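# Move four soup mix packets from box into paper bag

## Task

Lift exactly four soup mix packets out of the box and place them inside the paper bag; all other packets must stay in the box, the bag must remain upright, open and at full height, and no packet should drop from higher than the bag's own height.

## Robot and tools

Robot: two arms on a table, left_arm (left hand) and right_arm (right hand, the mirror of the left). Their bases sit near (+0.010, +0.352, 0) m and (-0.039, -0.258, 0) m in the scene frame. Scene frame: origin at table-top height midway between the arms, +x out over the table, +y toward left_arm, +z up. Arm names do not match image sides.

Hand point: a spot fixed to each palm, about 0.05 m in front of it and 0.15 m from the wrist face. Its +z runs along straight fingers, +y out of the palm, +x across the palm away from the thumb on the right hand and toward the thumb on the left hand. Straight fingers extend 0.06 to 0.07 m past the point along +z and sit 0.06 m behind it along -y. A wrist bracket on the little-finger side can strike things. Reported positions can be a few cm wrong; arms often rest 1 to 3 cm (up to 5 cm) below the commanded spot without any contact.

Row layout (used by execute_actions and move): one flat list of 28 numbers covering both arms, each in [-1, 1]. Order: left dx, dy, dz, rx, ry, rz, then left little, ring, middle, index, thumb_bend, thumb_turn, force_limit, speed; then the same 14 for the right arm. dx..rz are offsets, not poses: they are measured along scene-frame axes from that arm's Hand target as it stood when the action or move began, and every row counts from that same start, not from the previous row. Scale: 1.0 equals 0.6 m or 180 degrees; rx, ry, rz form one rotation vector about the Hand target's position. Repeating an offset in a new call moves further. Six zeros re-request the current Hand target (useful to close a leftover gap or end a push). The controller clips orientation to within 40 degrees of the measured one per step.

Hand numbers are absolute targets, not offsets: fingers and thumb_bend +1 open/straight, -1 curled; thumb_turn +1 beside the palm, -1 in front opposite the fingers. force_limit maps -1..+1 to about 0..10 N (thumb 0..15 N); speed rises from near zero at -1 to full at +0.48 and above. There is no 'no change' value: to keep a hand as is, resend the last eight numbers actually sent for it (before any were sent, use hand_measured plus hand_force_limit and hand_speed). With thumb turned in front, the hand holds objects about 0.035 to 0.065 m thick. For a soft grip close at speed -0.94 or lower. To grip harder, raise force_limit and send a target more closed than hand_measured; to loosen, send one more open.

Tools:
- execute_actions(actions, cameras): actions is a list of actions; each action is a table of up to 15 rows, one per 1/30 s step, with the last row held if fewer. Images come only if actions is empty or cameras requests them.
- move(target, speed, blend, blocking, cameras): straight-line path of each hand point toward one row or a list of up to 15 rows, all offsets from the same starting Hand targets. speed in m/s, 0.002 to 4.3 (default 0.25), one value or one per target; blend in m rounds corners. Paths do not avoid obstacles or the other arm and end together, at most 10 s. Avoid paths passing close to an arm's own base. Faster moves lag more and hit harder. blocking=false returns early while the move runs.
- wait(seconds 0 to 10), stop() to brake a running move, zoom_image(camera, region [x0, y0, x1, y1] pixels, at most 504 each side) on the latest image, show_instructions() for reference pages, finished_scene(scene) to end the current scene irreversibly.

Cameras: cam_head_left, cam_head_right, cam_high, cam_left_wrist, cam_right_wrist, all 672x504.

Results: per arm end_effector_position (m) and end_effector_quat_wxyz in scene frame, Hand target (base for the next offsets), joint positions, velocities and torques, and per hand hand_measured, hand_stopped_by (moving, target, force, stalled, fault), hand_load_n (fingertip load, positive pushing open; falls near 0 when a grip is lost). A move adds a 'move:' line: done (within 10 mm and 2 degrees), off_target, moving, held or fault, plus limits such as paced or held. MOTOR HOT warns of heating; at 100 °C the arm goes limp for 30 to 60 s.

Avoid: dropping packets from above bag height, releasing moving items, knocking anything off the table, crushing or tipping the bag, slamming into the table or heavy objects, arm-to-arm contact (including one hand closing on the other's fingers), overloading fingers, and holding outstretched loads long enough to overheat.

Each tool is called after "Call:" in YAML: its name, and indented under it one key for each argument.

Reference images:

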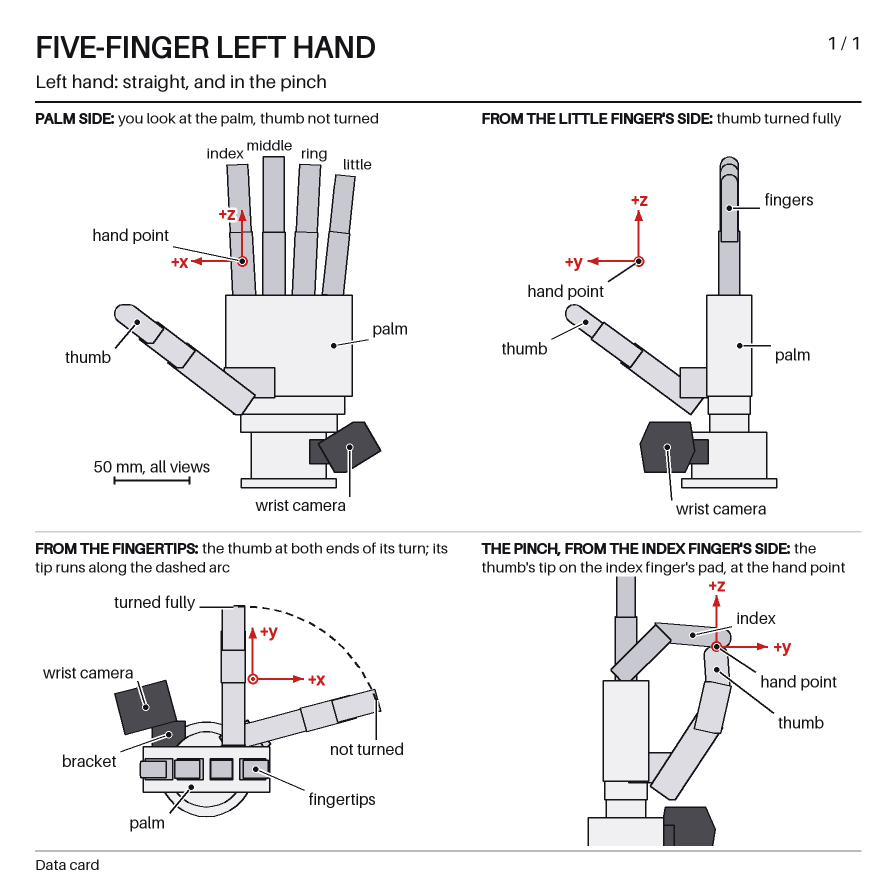

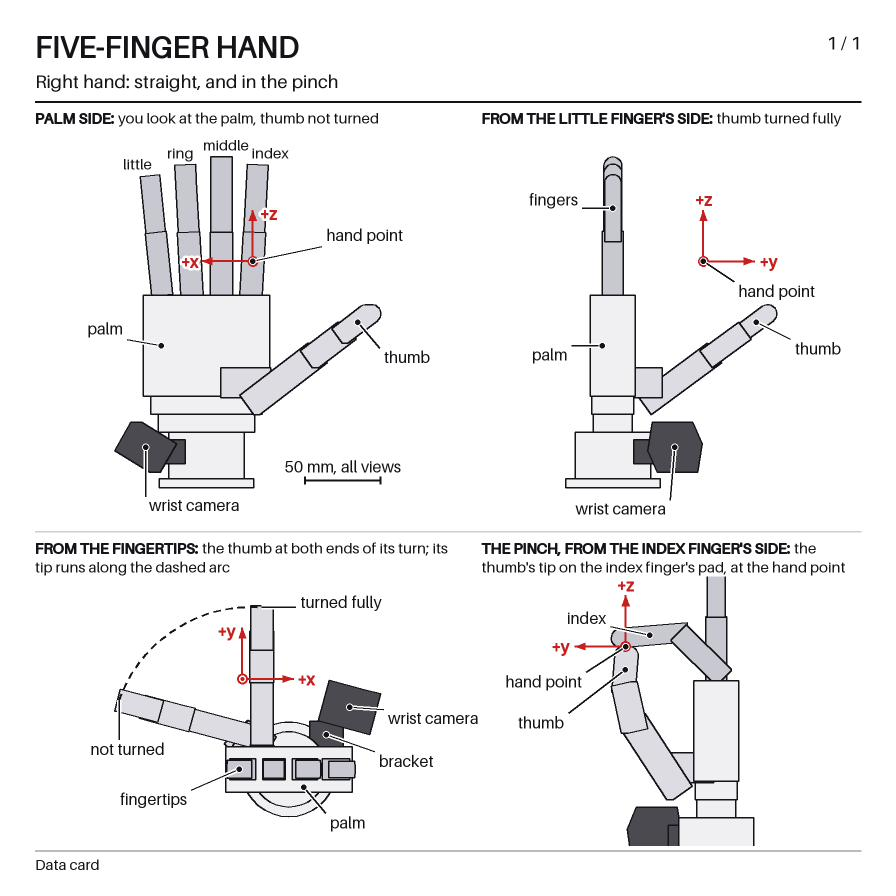

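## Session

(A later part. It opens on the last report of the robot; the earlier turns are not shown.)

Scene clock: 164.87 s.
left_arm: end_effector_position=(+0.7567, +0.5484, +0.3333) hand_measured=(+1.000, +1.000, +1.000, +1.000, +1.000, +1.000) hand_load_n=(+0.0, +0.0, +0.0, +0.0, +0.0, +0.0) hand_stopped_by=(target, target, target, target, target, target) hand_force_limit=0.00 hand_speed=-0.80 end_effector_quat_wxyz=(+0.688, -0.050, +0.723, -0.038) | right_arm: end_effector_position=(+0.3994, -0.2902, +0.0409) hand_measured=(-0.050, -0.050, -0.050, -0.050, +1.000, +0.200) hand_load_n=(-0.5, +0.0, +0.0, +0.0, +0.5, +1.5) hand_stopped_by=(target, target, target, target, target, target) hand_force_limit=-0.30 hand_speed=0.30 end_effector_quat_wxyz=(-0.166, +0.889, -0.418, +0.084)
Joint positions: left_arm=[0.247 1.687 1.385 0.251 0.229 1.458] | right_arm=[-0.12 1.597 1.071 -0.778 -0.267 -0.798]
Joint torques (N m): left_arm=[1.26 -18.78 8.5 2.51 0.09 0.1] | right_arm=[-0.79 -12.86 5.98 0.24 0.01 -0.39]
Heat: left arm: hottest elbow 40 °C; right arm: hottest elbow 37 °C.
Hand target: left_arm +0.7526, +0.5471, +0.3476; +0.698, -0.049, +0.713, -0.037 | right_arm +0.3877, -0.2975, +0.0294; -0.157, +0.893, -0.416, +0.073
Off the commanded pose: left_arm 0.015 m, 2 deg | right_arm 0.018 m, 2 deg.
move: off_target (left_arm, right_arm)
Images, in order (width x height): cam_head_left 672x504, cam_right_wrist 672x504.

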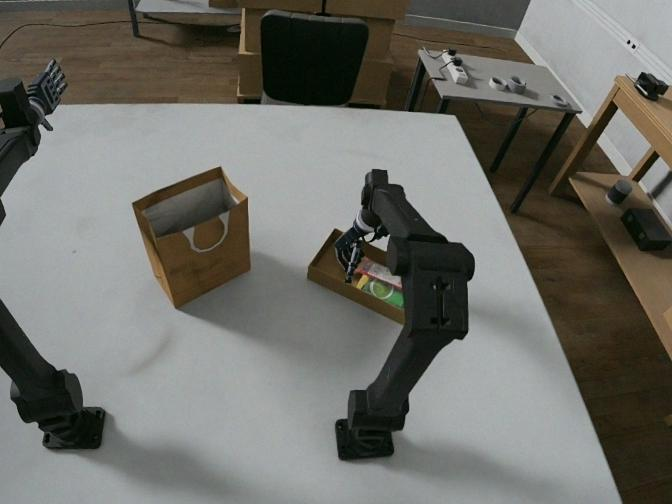

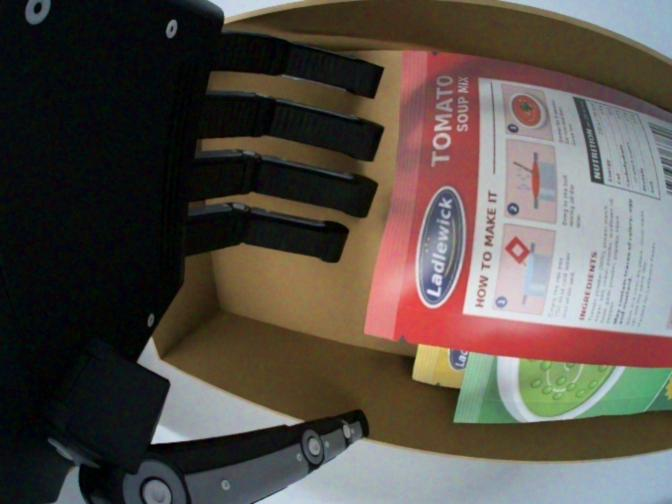

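Call:
move:
  target:
    - [0,0,0,0,0,0,1,1,1,1,1,1,0,-0.8, 0.02,0.012,0.028,0,0,0,-0.05,-0.05,-0.05,-0.05,1,0.2,-0.3,0.3]
  speed: 0.08
  cameras: ["cam_right_wrist"]

Scene clock: 166.03 s.
left_arm: end_effector_position=(+0.7567, +0.5484, +0.3333) hand_measured=(+1.000, +1.000, +1.000, +1.000, +1.000, +1.000) hand_load_n=(+0.0, +0.0, +0.0, +0.0, +0.0, +0.0) hand_stopped_by=(target, target, target, target, target, target) hand_force_limit=0.00 hand_speed=-0.80 end_effector_quat_wxyz=(+0.688, -0.050, +0.723, -0.038) | right_arm: end_effector_position=(+0.3914, -0.2901, +0.0407) hand_measured=(-0.050, -0.050, -0.050, -0.050, +1.000, +0.200) hand_load_n=(+0.0, +0.0, +0.0, +0.0, -1.5, -0.5) hand_stopped_by=(target, target, target, target, target, target) hand_force_limit=-0.30 hand_speed=0.30 end_effector_quat_wxyz=(-0.160, +0.891, -0.420, +0.071)
Joint positions: left_arm=[0.247 1.687 1.385 0.251 0.229 1.458] | right_arm=[-0.12 1.597 1.071 -0.807 -0.262 -0.8]
Joint torques (N m): left_arm=[1.2 -19.37 8.42 2.44 0.04 0.03] | right_arm=[0.91 -12.69 10.13 -0.4 0.06 -0.16]
Heat: left arm: hottest elbow 40 °C; right arm: hottest elbow 37 °C.
Hand target: left_arm +0.7526, +0.5471, +0.3476; +0.698, -0.049, +0.713, -0.037 | right_arm +0.3998, -0.2904, +0.0462; -0.157, +0.893, -0.416, +0.073
Off the commanded pose: left_arm 0.015 m, 2 deg | right_arm 0.010 m, 1 deg.
move: off_target (left_arm)
Images, in order (width x height): cam_right_wrist 672x504.

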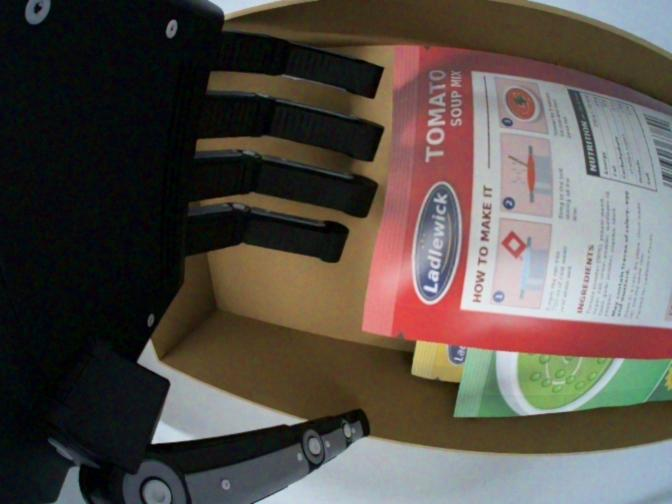

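Call:
move:
  target:
    - [0,0,0,0,0,0,1,1,1,1,1,1,0,-0.8, 0.0,0.0,0.02,0,0,0,-0.05,-0.05,-0.05,-0.05,1,0.2,-0.3,0.3]
    - [0,0,0,0,0,0,1,1,1,1,1,1,0,-0.8, -0.053,-0.04,0.01,0,0,0,-0.05,-0.05,-0.05,-0.05,1,0.2,-0.3,0.3]
  speed: 0.1
  cameras: ["cam_right_wrist","cam_head_left"]

Call:
zoom_image:
  camera: "cam_right_wrist"
  region: [290, 20, 500, 380]

Call:
zoom_image:
  camera: "cam_head_left"
  region: [300, 190, 430, 320]

Scene clock: 168.40 s.
left_arm: end_effector_position=(+0.7567, +0.5484, +0.3333) hand_measured=(+1.000, +1.000, +1.000, +1.000, +1.000, +1.000) hand_load_n=(+0.0, +0.0, +0.0, +0.0, +0.0, +0.0) hand_stopped_by=(target, target, target, target, target, target) hand_force_limit=0.00 hand_speed=-0.80 end_effector_quat_wxyz=(+0.688, -0.050, +0.723, -0.038) | right_arm: end_effector_position=(+0.3721, -0.3132, +0.0532) hand_measured=(-0.050, -0.050, -0.050, -0.050, +1.000, +0.200) hand_load_n=(+0.0, +0.0, +0.0, +0.0, +0.0, +0.0) hand_stopped_by=(target, target, target, target, target, target) hand_force_limit=-0.30 hand_speed=0.30 end_effector_quat_wxyz=(-0.157, +0.892, -0.417, +0.075)
Joint positions: left_arm=[0.247 1.687 1.385 0.251 0.229 1.458] | right_arm=[-0.176 1.542 1.043 -0.844 -0.268 -0.861]
Joint torques (N m): left_arm=[0.91 -19.49 8.49 2.44 0.03 0.08] | right_arm=[0.03 -13.16 7.09 0.17 -0.32 -0.2]
Heat: left arm: hottest elbow 40 °C; right arm: hottest elbow 37 °C.
Hand target: left_arm +0.7526, +0.5471, +0.3476; +0.698, -0.049, +0.713, -0.037 | right_arm +0.3681, -0.3143, +0.0524; -0.157, +0.893, -0.416, +0.073
Off the commanded pose: left_arm 0.015 m, 2 deg | right_arm 0.004 m, 0 deg.
move: off_target (left_arm)
Images, in order (width x height): cam_head_left 672x504, cam_right_wrist 672x504.

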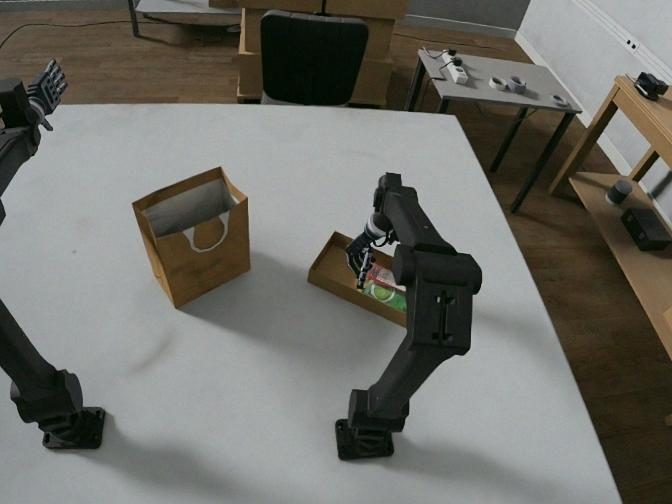

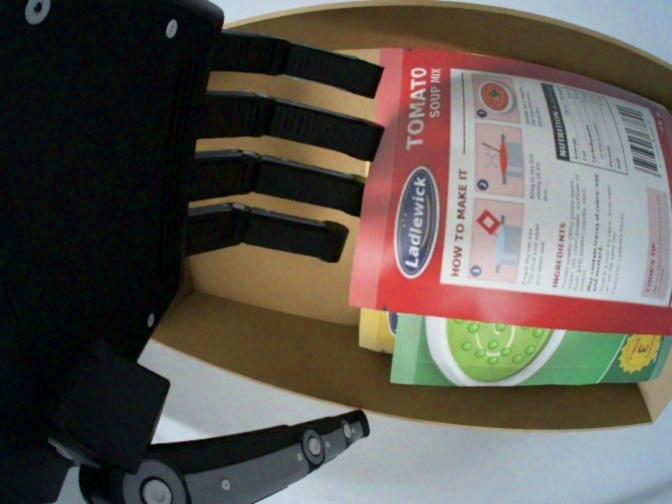

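Scaled by 1.400 from the camera's 672x504 image, which has a finer 960x720 frame.

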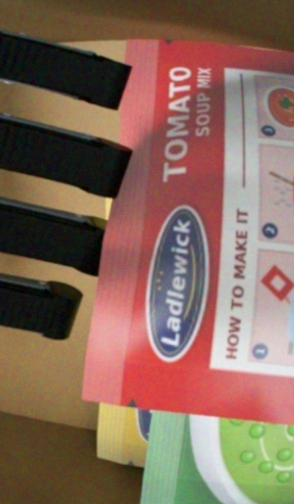

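Scaled by 3.877.

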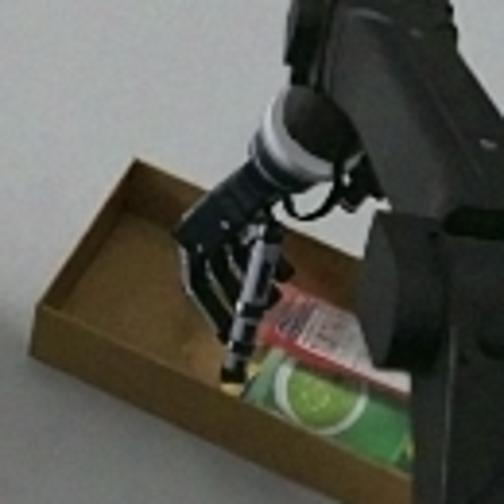

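Call:
move:
  target:
    - [0,0,0,0,0,0,1,1,1,1,1,1,0,-0.8, 0.025,0.021,0.0,0,0,0,-0.05,-0.05,-0.05,-0.05,1,0.2,-0.3,0.3]
    - [0,0,0,0,0,0,1,1,1,1,1,1,0,-0.8, 0.025,0.021,-0.018,0,0,0,-0.05,-0.05,-0.05,-0.05,1,0.2,-0.3,0.3]
  speed: 0.1
  cameras: ["cam_right_wrist"]

Call:
zoom_image:
  camera: "cam_right_wrist"
  region: [290, 20, 500, 380]

Scene clock: 170.30 s.
left_arm: end_effector_position=(+0.7567, +0.5484, +0.3333) hand_measured=(+1.000, +1.000, +1.000, +1.000, +1.000, +1.000) hand_load_n=(+0.0, +0.0, +0.0, +0.0, +0.0, +0.0) hand_stopped_by=(target, target, target, target, target, target) hand_force_limit=0.00 hand_speed=-0.80 end_effector_quat_wxyz=(+0.688, -0.050, +0.723, -0.038) | right_arm: end_effector_position=(+0.3762, -0.3025, +0.0451) hand_measured=(-0.050, -0.050, -0.050, -0.050, +1.000, +0.200) hand_load_n=(+0.0, +0.0, +0.0, +0.0, +0.0, +0.0) hand_stopped_by=(target, target, target, target, target, target) hand_force_limit=-0.30 hand_speed=0.30 end_effector_quat_wxyz=(-0.158, +0.893, -0.415, +0.071)
Joint positions: left_arm=[0.247 1.687 1.385 0.251 0.229 1.458] | right_arm=[-0.151 1.562 1.043 -0.826 -0.268 -0.843]
Joint torques (N m): left_arm=[1.2 -18.73 8.27 2.59 0.03 0.1] | right_arm=[0.91 -11.46 8.46 0.69 -0.03 -0.04]
Heat: left arm: hottest elbow 40 °C; right arm: hottest elbow 37 °C.
Hand target: left_arm +0.7526, +0.5471, +0.3476; +0.698, -0.049, +0.713, -0.037 | right_arm +0.3831, -0.3017, +0.0415; -0.157, +0.893, -0.416, +0.073
Off the commanded pose: left_arm 0.015 m, 2 deg | right_arm 0.008 m, 0 deg.
move: off_target (left_arm)
Images, in order (width x height): cam_right_wrist 672x504.

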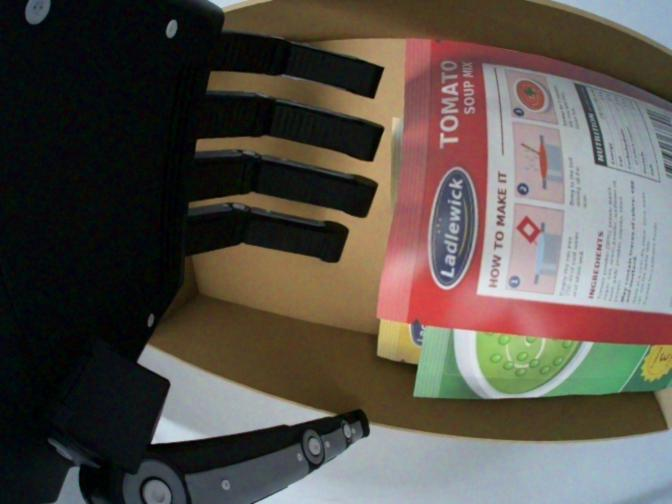

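Scaled by 1.400 from the camera's 672x504 image, which has a finer 960x720 frame.

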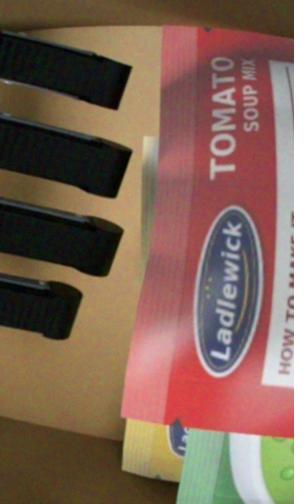

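Call:
move:
  target:
    - [0,0,0,0,0,0,1,1,1,1,1,1,0,-0.8, -0.06,-0.05,0.004,0,0,0,-0.05,-0.05,-0.05,-0.05,1,0.2,-0.3,0.3]
  speed: 0.1
  cameras: ["cam_right_wrist","cam_head_left"]

Call:
zoom_image:
  camera: "cam_right_wrist"
  region: [290, 20, 500, 380]

Call:
zoom_image:
  camera: "cam_head_left"
  region: [300, 190, 430, 320]

Scene clock: 172.03 s.
left_arm: end_effector_position=(+0.7567, +0.5484, +0.3333) hand_measured=(+1.000, +1.000, +1.000, +1.000, +1.000, +1.000) hand_load_n=(+0.0, +0.0, +0.0, +0.0, +0.0, +0.0) hand_stopped_by=(target, target, target, target, target, target) hand_force_limit=0.00 hand_speed=-0.80 end_effector_quat_wxyz=(+0.688, -0.050, +0.723, -0.038) | right_arm: end_effector_position=(+0.3535, -0.3296, +0.0458) hand_measured=(-0.050, -0.050, -0.050, -0.050, +1.000, +0.200) hand_load_n=(+0.0, +0.0, +0.0, +0.0, +0.0, +0.0) hand_stopped_by=(target, target, target, target, target, target) hand_force_limit=-0.30 hand_speed=0.30 end_effector_quat_wxyz=(-0.159, +0.892, -0.416, +0.078)
Joint positions: left_arm=[0.247 1.687 1.385 0.251 0.229 1.458] | right_arm=[-0.224 1.514 0.99 -0.826 -0.282 -0.912]
Joint torques (N m): left_arm=[0.26 -19.43 8.66 2.5 0.03 0.12] | right_arm=[-0.09 -12.51 6.74 0.06 -0.23 -0.22]
Heat: left arm: hottest elbow 40 °C; right arm: hottest elbow 37 °C.
Hand target: left_arm +0.7526, +0.5471, +0.3476; +0.698, -0.049, +0.713, -0.037 | right_arm +0.3470, -0.3316, +0.0438; -0.157, +0.893, -0.416, +0.073
Off the commanded pose: left_arm 0.015 m, 2 deg | right_arm 0.007 m, 1 deg.
move: off_target (left_arm)
Images, in order (width x height): cam_head_left 672x504, cam_right_wrist 672x504.

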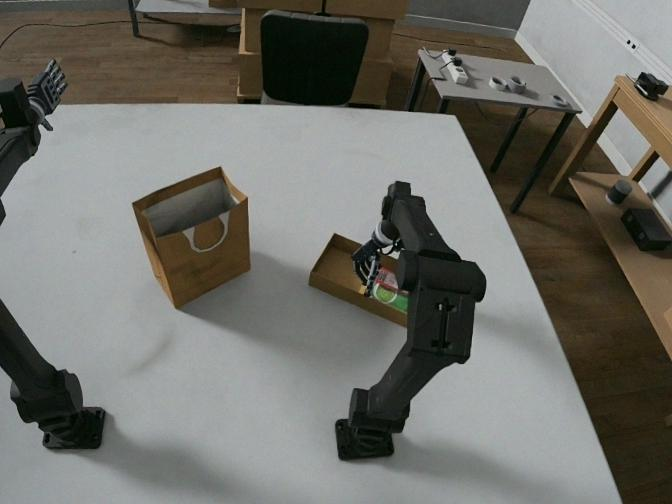

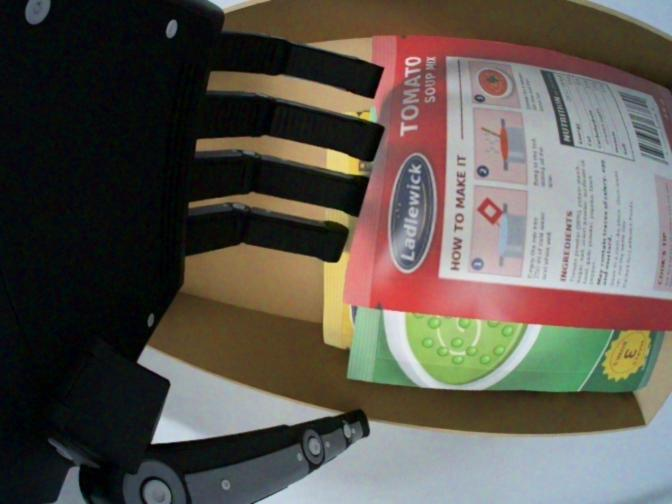

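Scaled by 1.400 from the camera's 672x504 image, which has a finer 960x720 frame.

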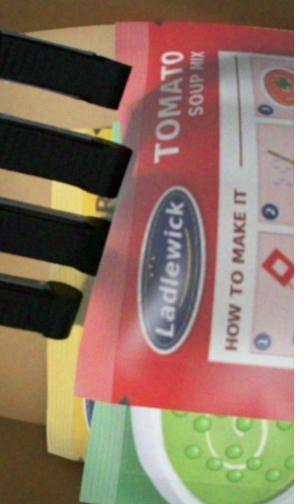

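Scaled by 3.877.

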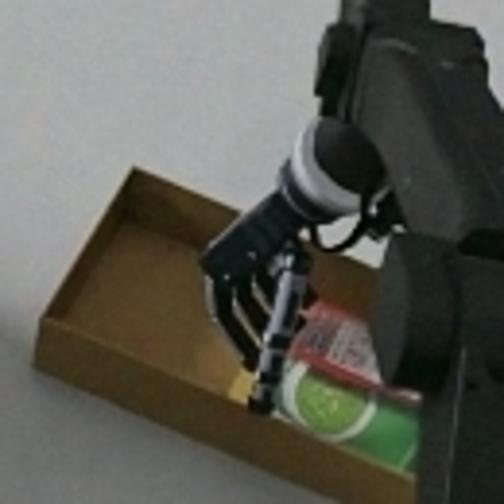

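Call:
move:
  target:
    - [0,0,0,0,0,0,1,1,1,1,1,1,0,-0.8, -0.045,-0.038,0.0,0,0,0,-0.05,-0.05,-0.05,-0.05,1,0.2,-0.3,0.3]
  speed: 0.1
  cameras: ["cam_right_wrist","cam_head_left"]

Call:
zoom_image:
  camera: "cam_right_wrist"
  region: [290, 20, 500, 380]

Call:
zoom_image:
  camera: "cam_head_left"
  region: [300, 190, 430, 320]

Scene clock: 173.63 s.
left_arm: end_effector_position=(+0.7567, +0.5484, +0.3333) hand_measured=(+1.000, +1.000, +1.000, +1.000, +1.000, +1.000) hand_load_n=(+0.0, +0.0, +0.0, +0.0, +0.0, +0.0) hand_stopped_by=(target, target, target, target, target, target) hand_force_limit=0.00 hand_speed=-0.80 end_effector_quat_wxyz=(+0.688, -0.050, +0.723, -0.038) | right_arm: end_effector_position=(+0.3291, -0.3524, +0.0463) hand_measured=(-0.050, -0.050, -0.050, -0.050, +1.000, +0.200) hand_load_n=(+0.0, +0.0, +0.0, +0.0, +0.0, +0.5) hand_stopped_by=(target, target, target, target, target, target) hand_force_limit=-0.30 hand_speed=0.30 end_effector_quat_wxyz=(-0.160, +0.892, -0.415, +0.081)
Joint positions: left_arm=[0.247 1.687 1.385 0.251 0.229 1.458] | right_arm=[-0.295 1.47 0.943 -0.837 -0.298 -0.984]
Joint torques (N m): left_arm=[1.44 -19.6 8.39 2.15 0.03 0.07] | right_arm=[-0.38 -11.34 6.67 -0.32 -0.19 -0.25]
Heat: left arm: hottest elbow 40 °C; right arm: hottest elbow 37 °C.
Hand target: left_arm +0.7526, +0.5471, +0.3476; +0.698, -0.049, +0.713, -0.037 | right_arm +0.3200, -0.3545, +0.0439; -0.157, +0.893, -0.416, +0.073
Off the commanded pose: left_arm 0.015 m, 2 deg | right_arm 0.010 m, 1 deg.
move: off_target (left_arm)
Images, in order (width x height): cam_head_left 672x504, cam_right_wrist 672x504.

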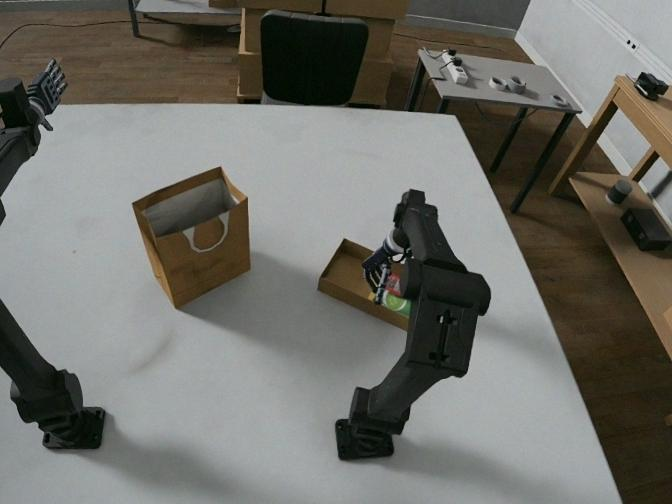

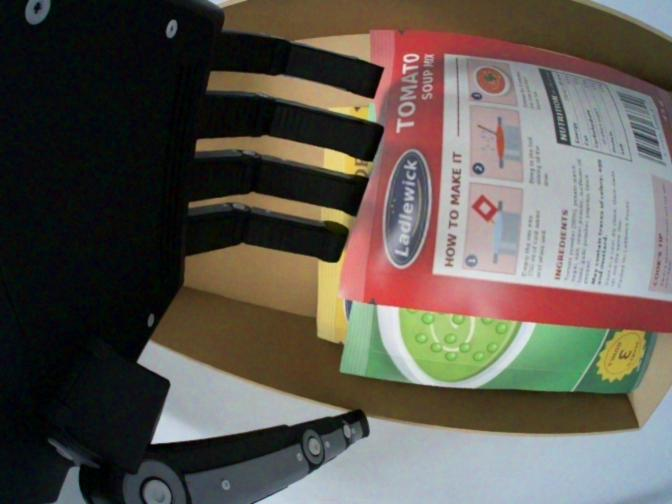

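Scaled by 1.400 from the camera's 672x504 image, which has a finer 960x720 frame.

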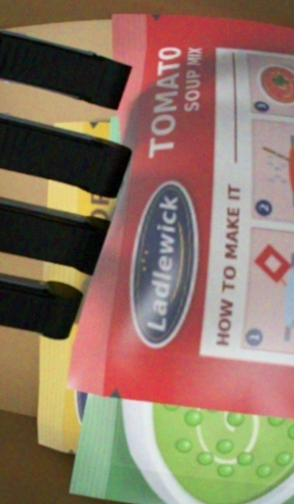

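Scaled by 3.877.

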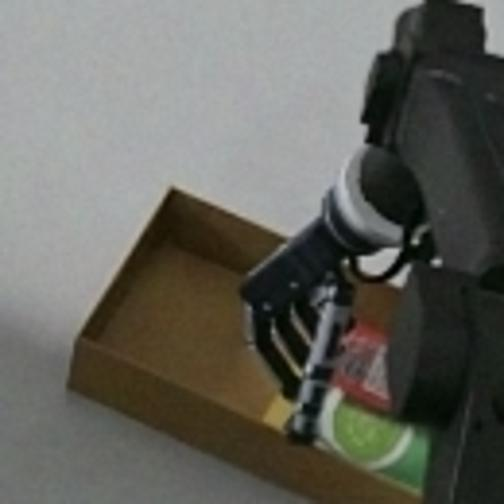

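Call:
move:
  target:
    - [0,0,0,0,0,0,1,1,1,1,1,1,0,-0.8, 0.0,0.0,0.0,0,0,0,-0.05,-0.05,-0.05,-0.05,1,-1,-0.3,0.0]
    - [0,0,0,0,0,0,1,1,1,1,1,1,0,-0.8, -0.01,-0.008,0.0,0,0,0,-0.3,-0.3,-0.3,-0.3,1,-1,-0.3,-0.2]
  speed: 0.1
  cameras: ["cam_right_wrist","cam_head_left"]

Call:
zoom_image:
  camera: "cam_right_wrist"
  region: [290, 20, 500, 380]

Call:
zoom_image:
  camera: "cam_head_left"
  region: [310, 200, 430, 320]

Scene clock: 176.47 s.
left_arm: end_effector_position=(+0.7567, +0.5484, +0.3333) hand_measured=(+1.000, +1.000, +1.000, +1.000, +1.000, +1.000) hand_load_n=(+0.0, +0.0, +0.0, +0.0, +0.0, +0.0) hand_stopped_by=(target, target, target, target, target, target) hand_force_limit=0.00 hand_speed=-0.80 end_effector_quat_wxyz=(+0.688, -0.050, +0.723, -0.038) | right_arm: end_effector_position=(+0.3215, -0.3565, +0.0449) hand_measured=(-0.300, -0.300, -0.300, -0.300, +1.000, -1.000) hand_load_n=(+0.0, +0.0, +1.0, +0.0, +0.0, -0.5) hand_stopped_by=(target, target, target, target, target, target) hand_force_limit=-0.30 hand_speed=-0.20 end_effector_quat_wxyz=(-0.160, +0.893, -0.413, +0.079)
Joint positions: left_arm=[0.247 1.687 1.385 0.251 0.229 1.458] | right_arm=[-0.312 1.461 0.93 -0.843 -0.303 -1.006]
Joint torques (N m): left_arm=[0.79 -19.6 8.53 2.44 0.01 0.08] | right_arm=[-0.38 -11.75 6.89 -0.28 -0.11 -0.2]
Heat: left arm: hottest elbow 40 °C; right arm: hottest elbow 37 °C.
Hand target: left_arm +0.7526, +0.5471, +0.3476; +0.698, -0.049, +0.713, -0.037 | right_arm +0.3140, -0.3593, +0.0439; -0.157, +0.893, -0.416, +0.073
Off the commanded pose: left_arm 0.015 m, 2 deg | right_arm 0.008 m, 1 deg.
move: off_target (left_arm)
Images, in order (width x height): cam_head_left 672x504, cam_right_wrist 672x504.

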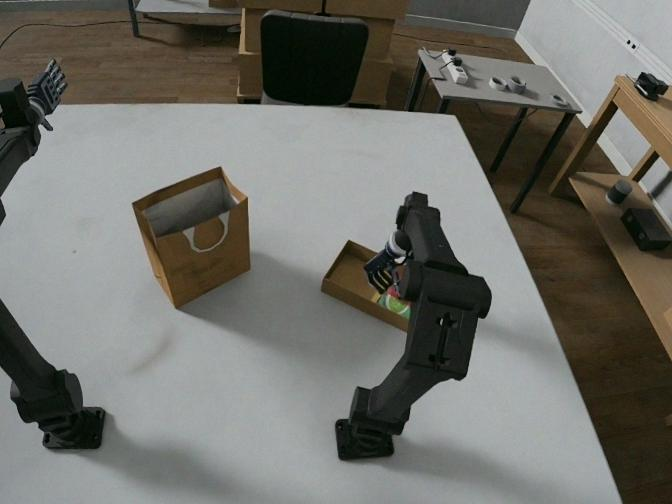

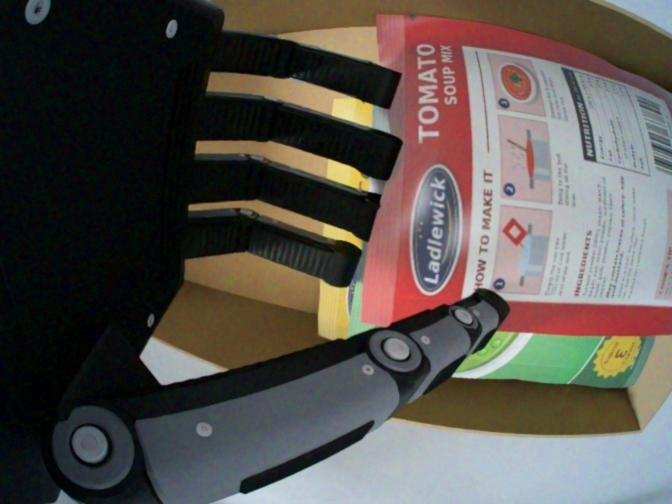

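Scaled by 1.400 from the camera's 672x504 image, which has a finer 960x720 frame.

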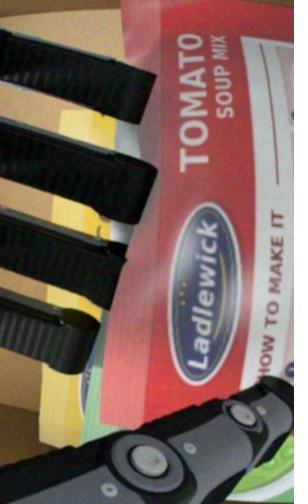

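Scaled by 4.200.

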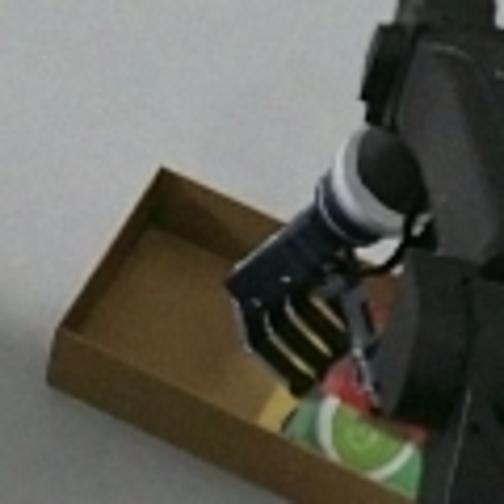

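Call:
move:
  target:
    - [0,0,0,0,0,0,1,1,1,1,1,1,0,-0.8, 0.0,0.0,0.0,0,0,0,-0.3,-0.3,-0.3,-0.3,0.1,-1,-0.3,-0.3]
  speed: 0.1
  cameras: ["cam_right_wrist","cam_head_left"]

Call:
zoom_image:
  camera: "cam_right_wrist"
  region: [290, 20, 500, 380]

Call:
zoom_image:
  camera: "cam_head_left"
  region: [310, 200, 430, 320]

Scene clock: 177.83 s.
left_arm: end_effector_position=(+0.7567, +0.5484, +0.3333) hand_measured=(+1.000, +1.000, +1.000, +1.000, +1.000, +1.000) hand_load_n=(+0.0, +0.0, +0.0, +0.0, +0.0, +0.0) hand_stopped_by=(target, target, target, target, target, target) hand_force_limit=0.00 hand_speed=-0.80 end_effector_quat_wxyz=(+0.688, -0.050, +0.723, -0.038) | right_arm: end_effector_position=(+0.3213, -0.3568, +0.0453) hand_measured=(-0.300, -0.300, -0.300, -0.300, +0.376, -1.000) hand_load_n=(+0.0, +0.0, +5.0, +0.0, +4.0, +1.5) hand_stopped_by=(target, target, target, target, force, target) hand_force_limit=-0.30 hand_speed=-0.30 end_effector_quat_wxyz=(-0.160, +0.893, -0.413, +0.079)
Joint positions: left_arm=[0.247 1.687 1.385 0.251 0.229 1.458] | right_arm=[-0.312 1.46 0.93 -0.844 -0.303 -1.007]
Joint torques (N m): left_arm=[1.61 -18.96 8.53 2.55 0.06 0.05] | right_arm=[-0.56 -11.4 6.91 -0.18 -0.1 -0.21]
Heat: left arm: hottest elbow 40 °C; right arm: hottest elbow 36 °C.
Hand target: left_arm +0.7526, +0.5471, +0.3476; +0.698, -0.049, +0.713, -0.037 | right_arm +0.3140, -0.3594, +0.0439; -0.157, +0.893, -0.416, +0.073
Off the commanded pose: left_arm 0.015 m, 2 deg | right_arm 0.008 m, 1 deg.
move: off_target (left_arm)
Images, in order (width x height): cam_head_left 672x504, cam_right_wrist 672x504.

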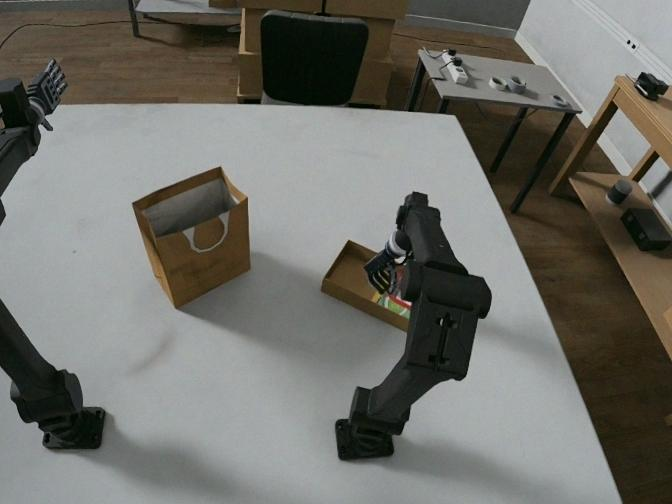

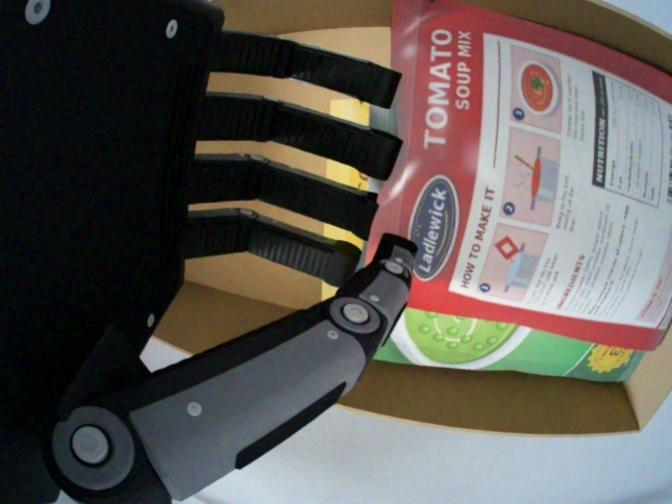

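Scaled by 1.400 from the camera's 672x504 image, which has a finer 960x720 frame.

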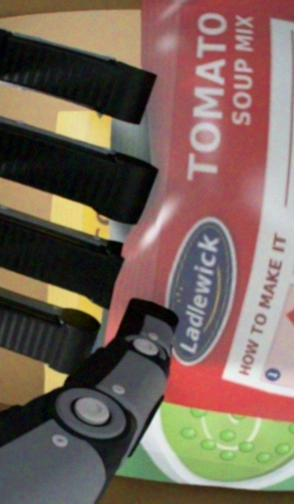

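Scaled by 4.200.

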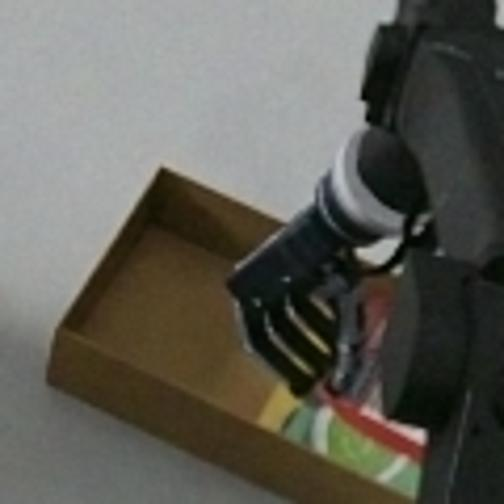

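Call:
move:
  target:
    - [0,0,0,0,0,0,1,1,1,1,1,1,0,-0.8, 0.0,0.0,0.0,0,0,0,-0.3,-0.3,-0.32,-0.3,0.0,-1,0.0,-0.6]
    - [0,0,0,0,0,0,1,1,1,1,1,1,0,-0.8, 0.01,0.0,0.12,0,0,0,-0.3,-0.3,-0.32,-0.3,0.0,-1,0.0,-0.6]
  speed: 0.1
  cameras: ["cam_right_wrist","cam_head_left"]

Call:
zoom_image:
  camera: "cam_right_wrist"
  region: [290, 20, 500, 380]

Call:
zoom_image:
  camera: "cam_head_left"
  region: [310, 180, 450, 320]

Scene clock: 180.27 s.
left_arm: end_effector_position=(+0.7567, +0.5484, +0.3333) hand_measured=(+1.000, +1.000, +1.000, +1.000, +1.000, +1.000) hand_load_n=(+0.0, +0.0, +0.0, +0.0, +0.0, +0.5) hand_stopped_by=(target, target, target, target, target, target) hand_force_limit=0.00 hand_speed=-0.80 end_effector_quat_wxyz=(+0.688, -0.050, +0.723, -0.038) | right_arm: end_effector_position=(+0.3056, -0.3514, +0.0993) hand_measured=(-0.300, -0.300, -0.316, -0.300, +0.344, -1.000) hand_load_n=(+0.0, +0.0, +4.0, +0.0, +3.5, +0.5) hand_stopped_by=(target, target, force, target, force, target) hand_force_limit=0.00 hand_speed=-0.60 end_effector_quat_wxyz=(-0.158, +0.894, -0.417, +0.054)
Joint positions: left_arm=[0.247 1.687 1.385 0.251 0.229 1.458] | right_arm=[-0.312 1.386 1.009 -1.048 -0.303 -1.009]
Joint torques (N m): left_arm=[0.09 -18.84 8.55 2.39 0.05 0.07] | right_arm=[0.03 -10.64 11.73 -0.31 -0.07 -0.14]
Heat: left arm: hottest elbow 40 °C; right arm: hottest elbow 36 °C.
Hand target: left_arm +0.7526, +0.5471, +0.3476; +0.698, -0.049, +0.713, -0.037 | right_arm +0.3200, -0.3593, +0.1159; -0.158, +0.893, -0.416, +0.073
Off the commanded pose: left_arm 0.015 m, 2 deg | right_arm 0.023 m, 2 deg.
move: off_target (left_arm, right_arm)
Images, in order (width x height): cam_head_left 672x504, cam_right_wrist 672x504.

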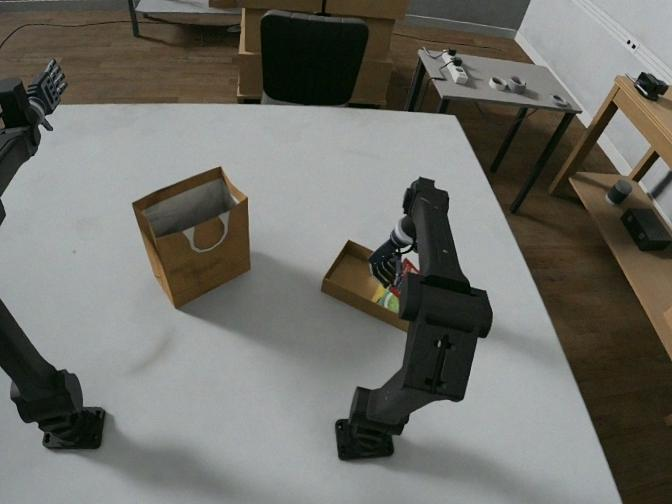

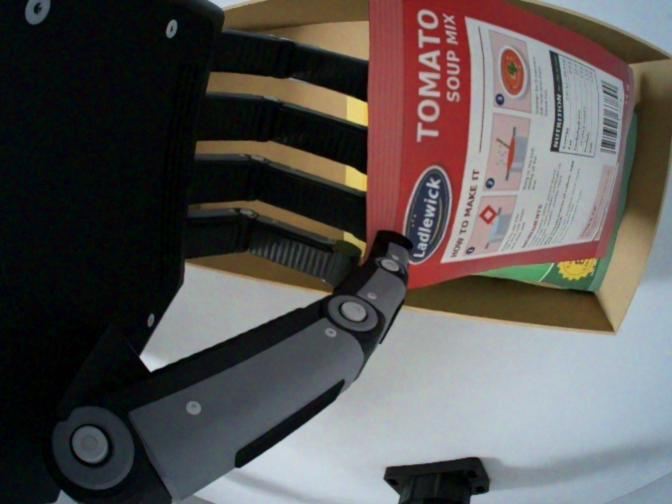

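Scaled by 1.400 from the camera's 672x504 image, which has a finer 960x720 frame.

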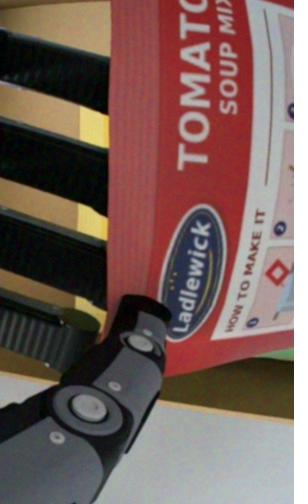

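Scaled by 3.600.

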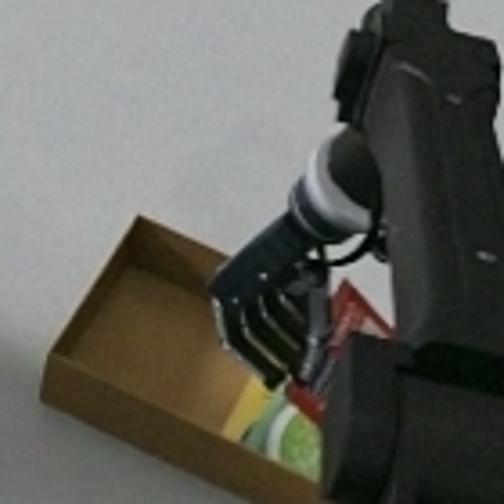

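Call:
move:
  target:
    - [0,0,0,0,0,0,1,1,1,1,1,1,0,-0.8, 0.02,0.0,0.27,0,0,0,-0.3,-0.3,-0.32,-0.3,0.0,-1,0.0,-0.6]
  speed: 0.15
  cameras: ["cam_right_wrist","cam_head_left","cam_high"]

Call:
zoom_image:
  camera: "cam_high"
  region: [60, 280, 300, 480]

Scene clock: 182.97 s.
left_arm: end_effector_position=(+0.7567, +0.5484, +0.3333) hand_measured=(+1.000, +1.000, +1.000, +1.000, +1.000, +1.000) hand_load_n=(+0.0, +0.0, +0.0, +0.0, +0.0, +0.0) hand_stopped_by=(target, target, target, target, target, target) hand_force_limit=0.00 hand_speed=-0.80 end_effector_quat_wxyz=(+0.688, -0.050, +0.723, -0.038) | right_arm: end_effector_position=(+0.3206, -0.3567, +0.2641) hand_measured=(-0.300, -0.300, -0.316, -0.300, +0.344, -1.000) hand_load_n=(+0.5, +0.5, +3.5, +0.0, +4.0, +0.5) hand_stopped_by=(target, target, force, target, force, target) hand_force_limit=0.00 hand_speed=-0.60 end_effector_quat_wxyz=(-0.158, +0.893, -0.416, +0.062)
Joint positions: left_arm=[0.247 1.687 1.385 0.251 0.229 1.458] | right_arm=[-0.312 1.349 1.414 -1.474 -0.302 -1.007]
Joint torques (N m): left_arm=[0.97 -19.55 8.35 2.41 0.07 0.04] | right_arm=[0.85 -9.47 12.86 -0.23 -0.06 -0.04]
Heat: left arm: hottest elbow 40 °C; right arm: hottest elbow 37 °C.
Hand target: left_arm +0.7526, +0.5471, +0.3476; +0.698, -0.049, +0.713, -0.037 | right_arm +0.3320, -0.3593, +0.2780; -0.157, +0.893, -0.416, +0.073
Off the commanded pose: left_arm 0.015 m, 2 deg | right_arm 0.018 m, 1 deg.
move: off_target (left_arm, right_arm)
Images, in order (width x height): cam_head_left 672x504, cam_high 672x504, cam_right_wrist 672x504.

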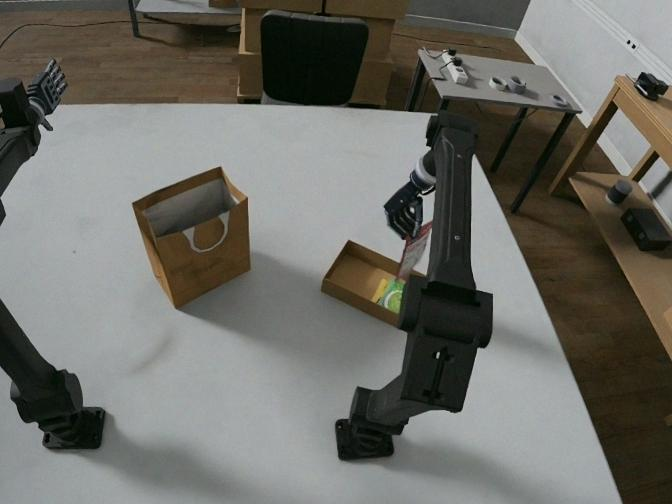

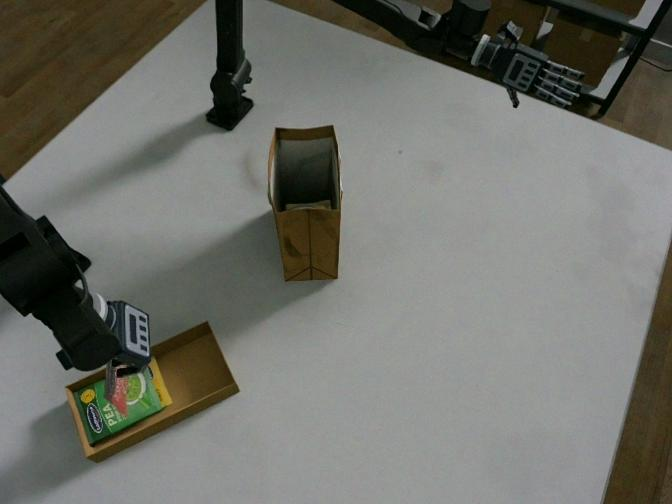

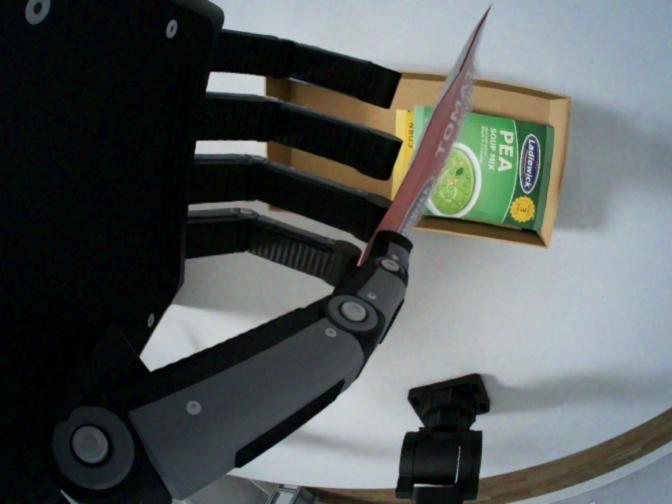

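Scaled by 2.100.

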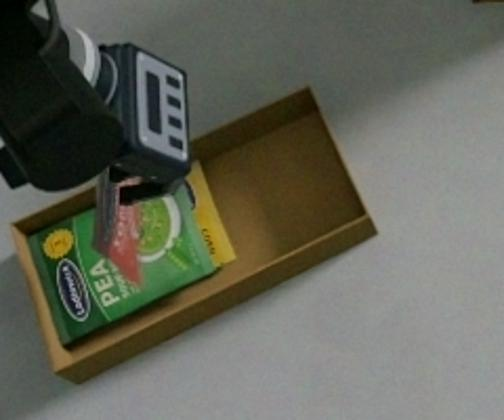

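Call:
move:
  target:
    - [0,0,0,0,0,0,1,1,1,1,1,1,0,-0.8, 0.017,0.133,0.3,0.2417,-0.3046,-0.0152,-0.3,-0.3,-0.32,-0.3,0.0,-1,0.0,-0.6]
    - [0,0,0,0,0,0,1,1,1,1,1,1,0,-0.8, 0.0815,0.7505,0.384,0.2417,-0.3046,-0.0152,-0.3,-0.3,-0.32,-0.3,0.0,-1,0.0,-0.6]
  speed: 0.25
  blend: [0.05,0]
  cameras: ["cam_right_wrist","cam_head_left","cam_high","cam_head_right"]

Call:
zoom_image:
  camera: "cam_high"
  region: [200, 40, 400, 290]

Scene clock: 188.83 s.
left_arm: end_effector_position=(+0.7567, +0.5484, +0.3333) hand_measured=(+1.000, +1.000, +1.000, +1.000, +1.000, +1.000) hand_load_n=(+0.0, +0.0, +0.0, +0.0, +0.0, +0.0) hand_stopped_by=(target, target, target, target, target, target) hand_force_limit=0.00 hand_speed=-0.80 end_effector_quat_wxyz=(+0.688, -0.050, +0.723, -0.038) | right_arm: end_effector_position=(+0.3756, +0.0852, +0.4694) hand_measured=(-0.300, -0.300, -0.316, -0.300, +0.344, -1.000) hand_load_n=(+0.0, +0.0, +3.5, +0.0, +3.5, +0.5) hand_stopped_by=(target, target, force, target, force, target) hand_force_limit=0.00 hand_speed=-0.60 end_effector_quat_wxyz=(+0.611, -0.654, +0.328, -0.304)
Joint positions: left_arm=[0.247 1.687 1.385 0.251 0.229 1.458] | right_arm=[0.651 1.06 1.202 -0.211 -0.013 0.002]
Joint torques (N m): left_arm=[0.44 -19.55 8.29 2.35 0.07 0.08] | right_arm=[0.85 -6.71 14.82 2.21 0.15 -0.16]
Heat: left arm: hottest elbow 40 °C; right arm: hottest elbow 37 °C.
Hand target: left_arm +0.7526, +0.5471, +0.3476; +0.698, -0.049, +0.713, -0.037 | right_arm +0.3809, +0.0909, +0.5084; +0.632, -0.633, +0.316, -0.316
Off the commanded pose: left_arm 0.015 m, 2 deg | right_arm 0.040 m, 4 deg.
move: off_target (left_arm, right_arm)
Images, in order (width x height): cam_head_left 672x504, cam_head_right 672x504, cam_high 672x504, cam_right_wrist 672x504.

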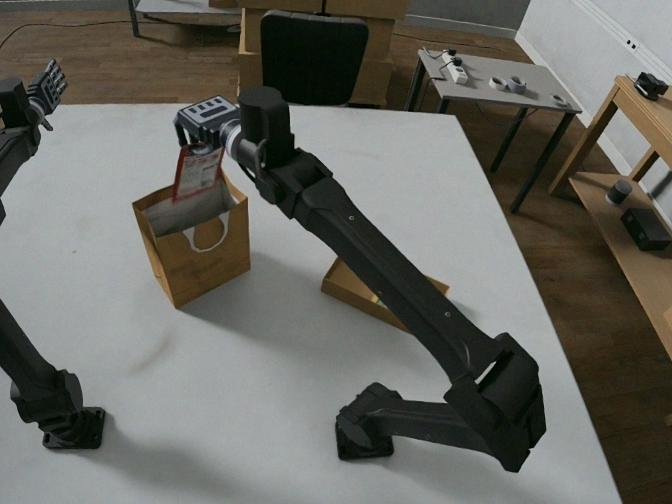

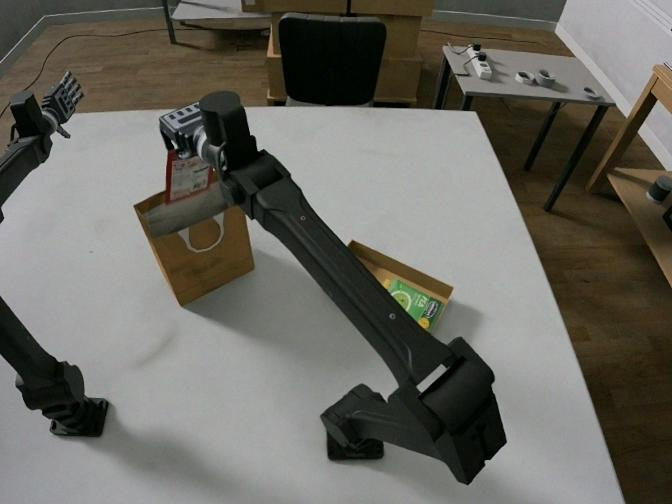

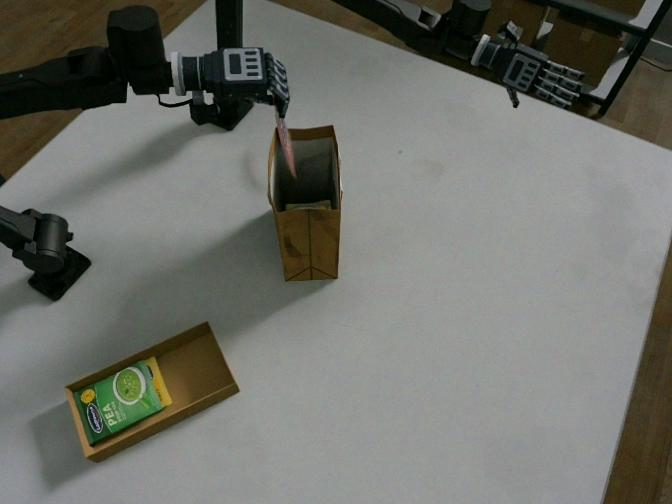

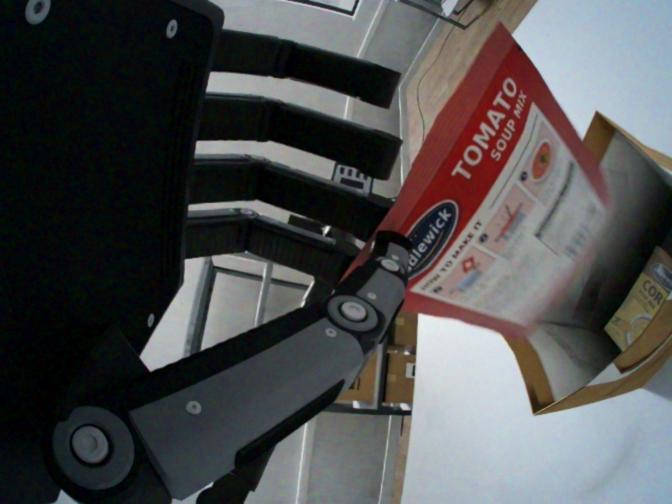

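Scaled by 2.016.

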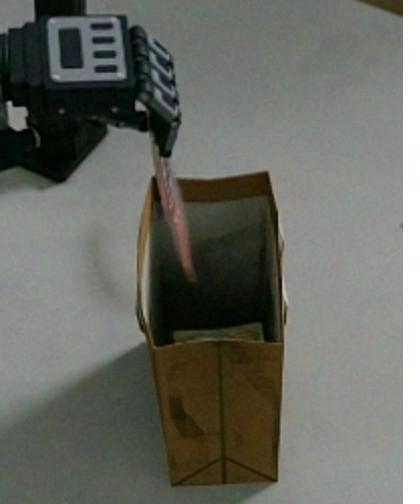

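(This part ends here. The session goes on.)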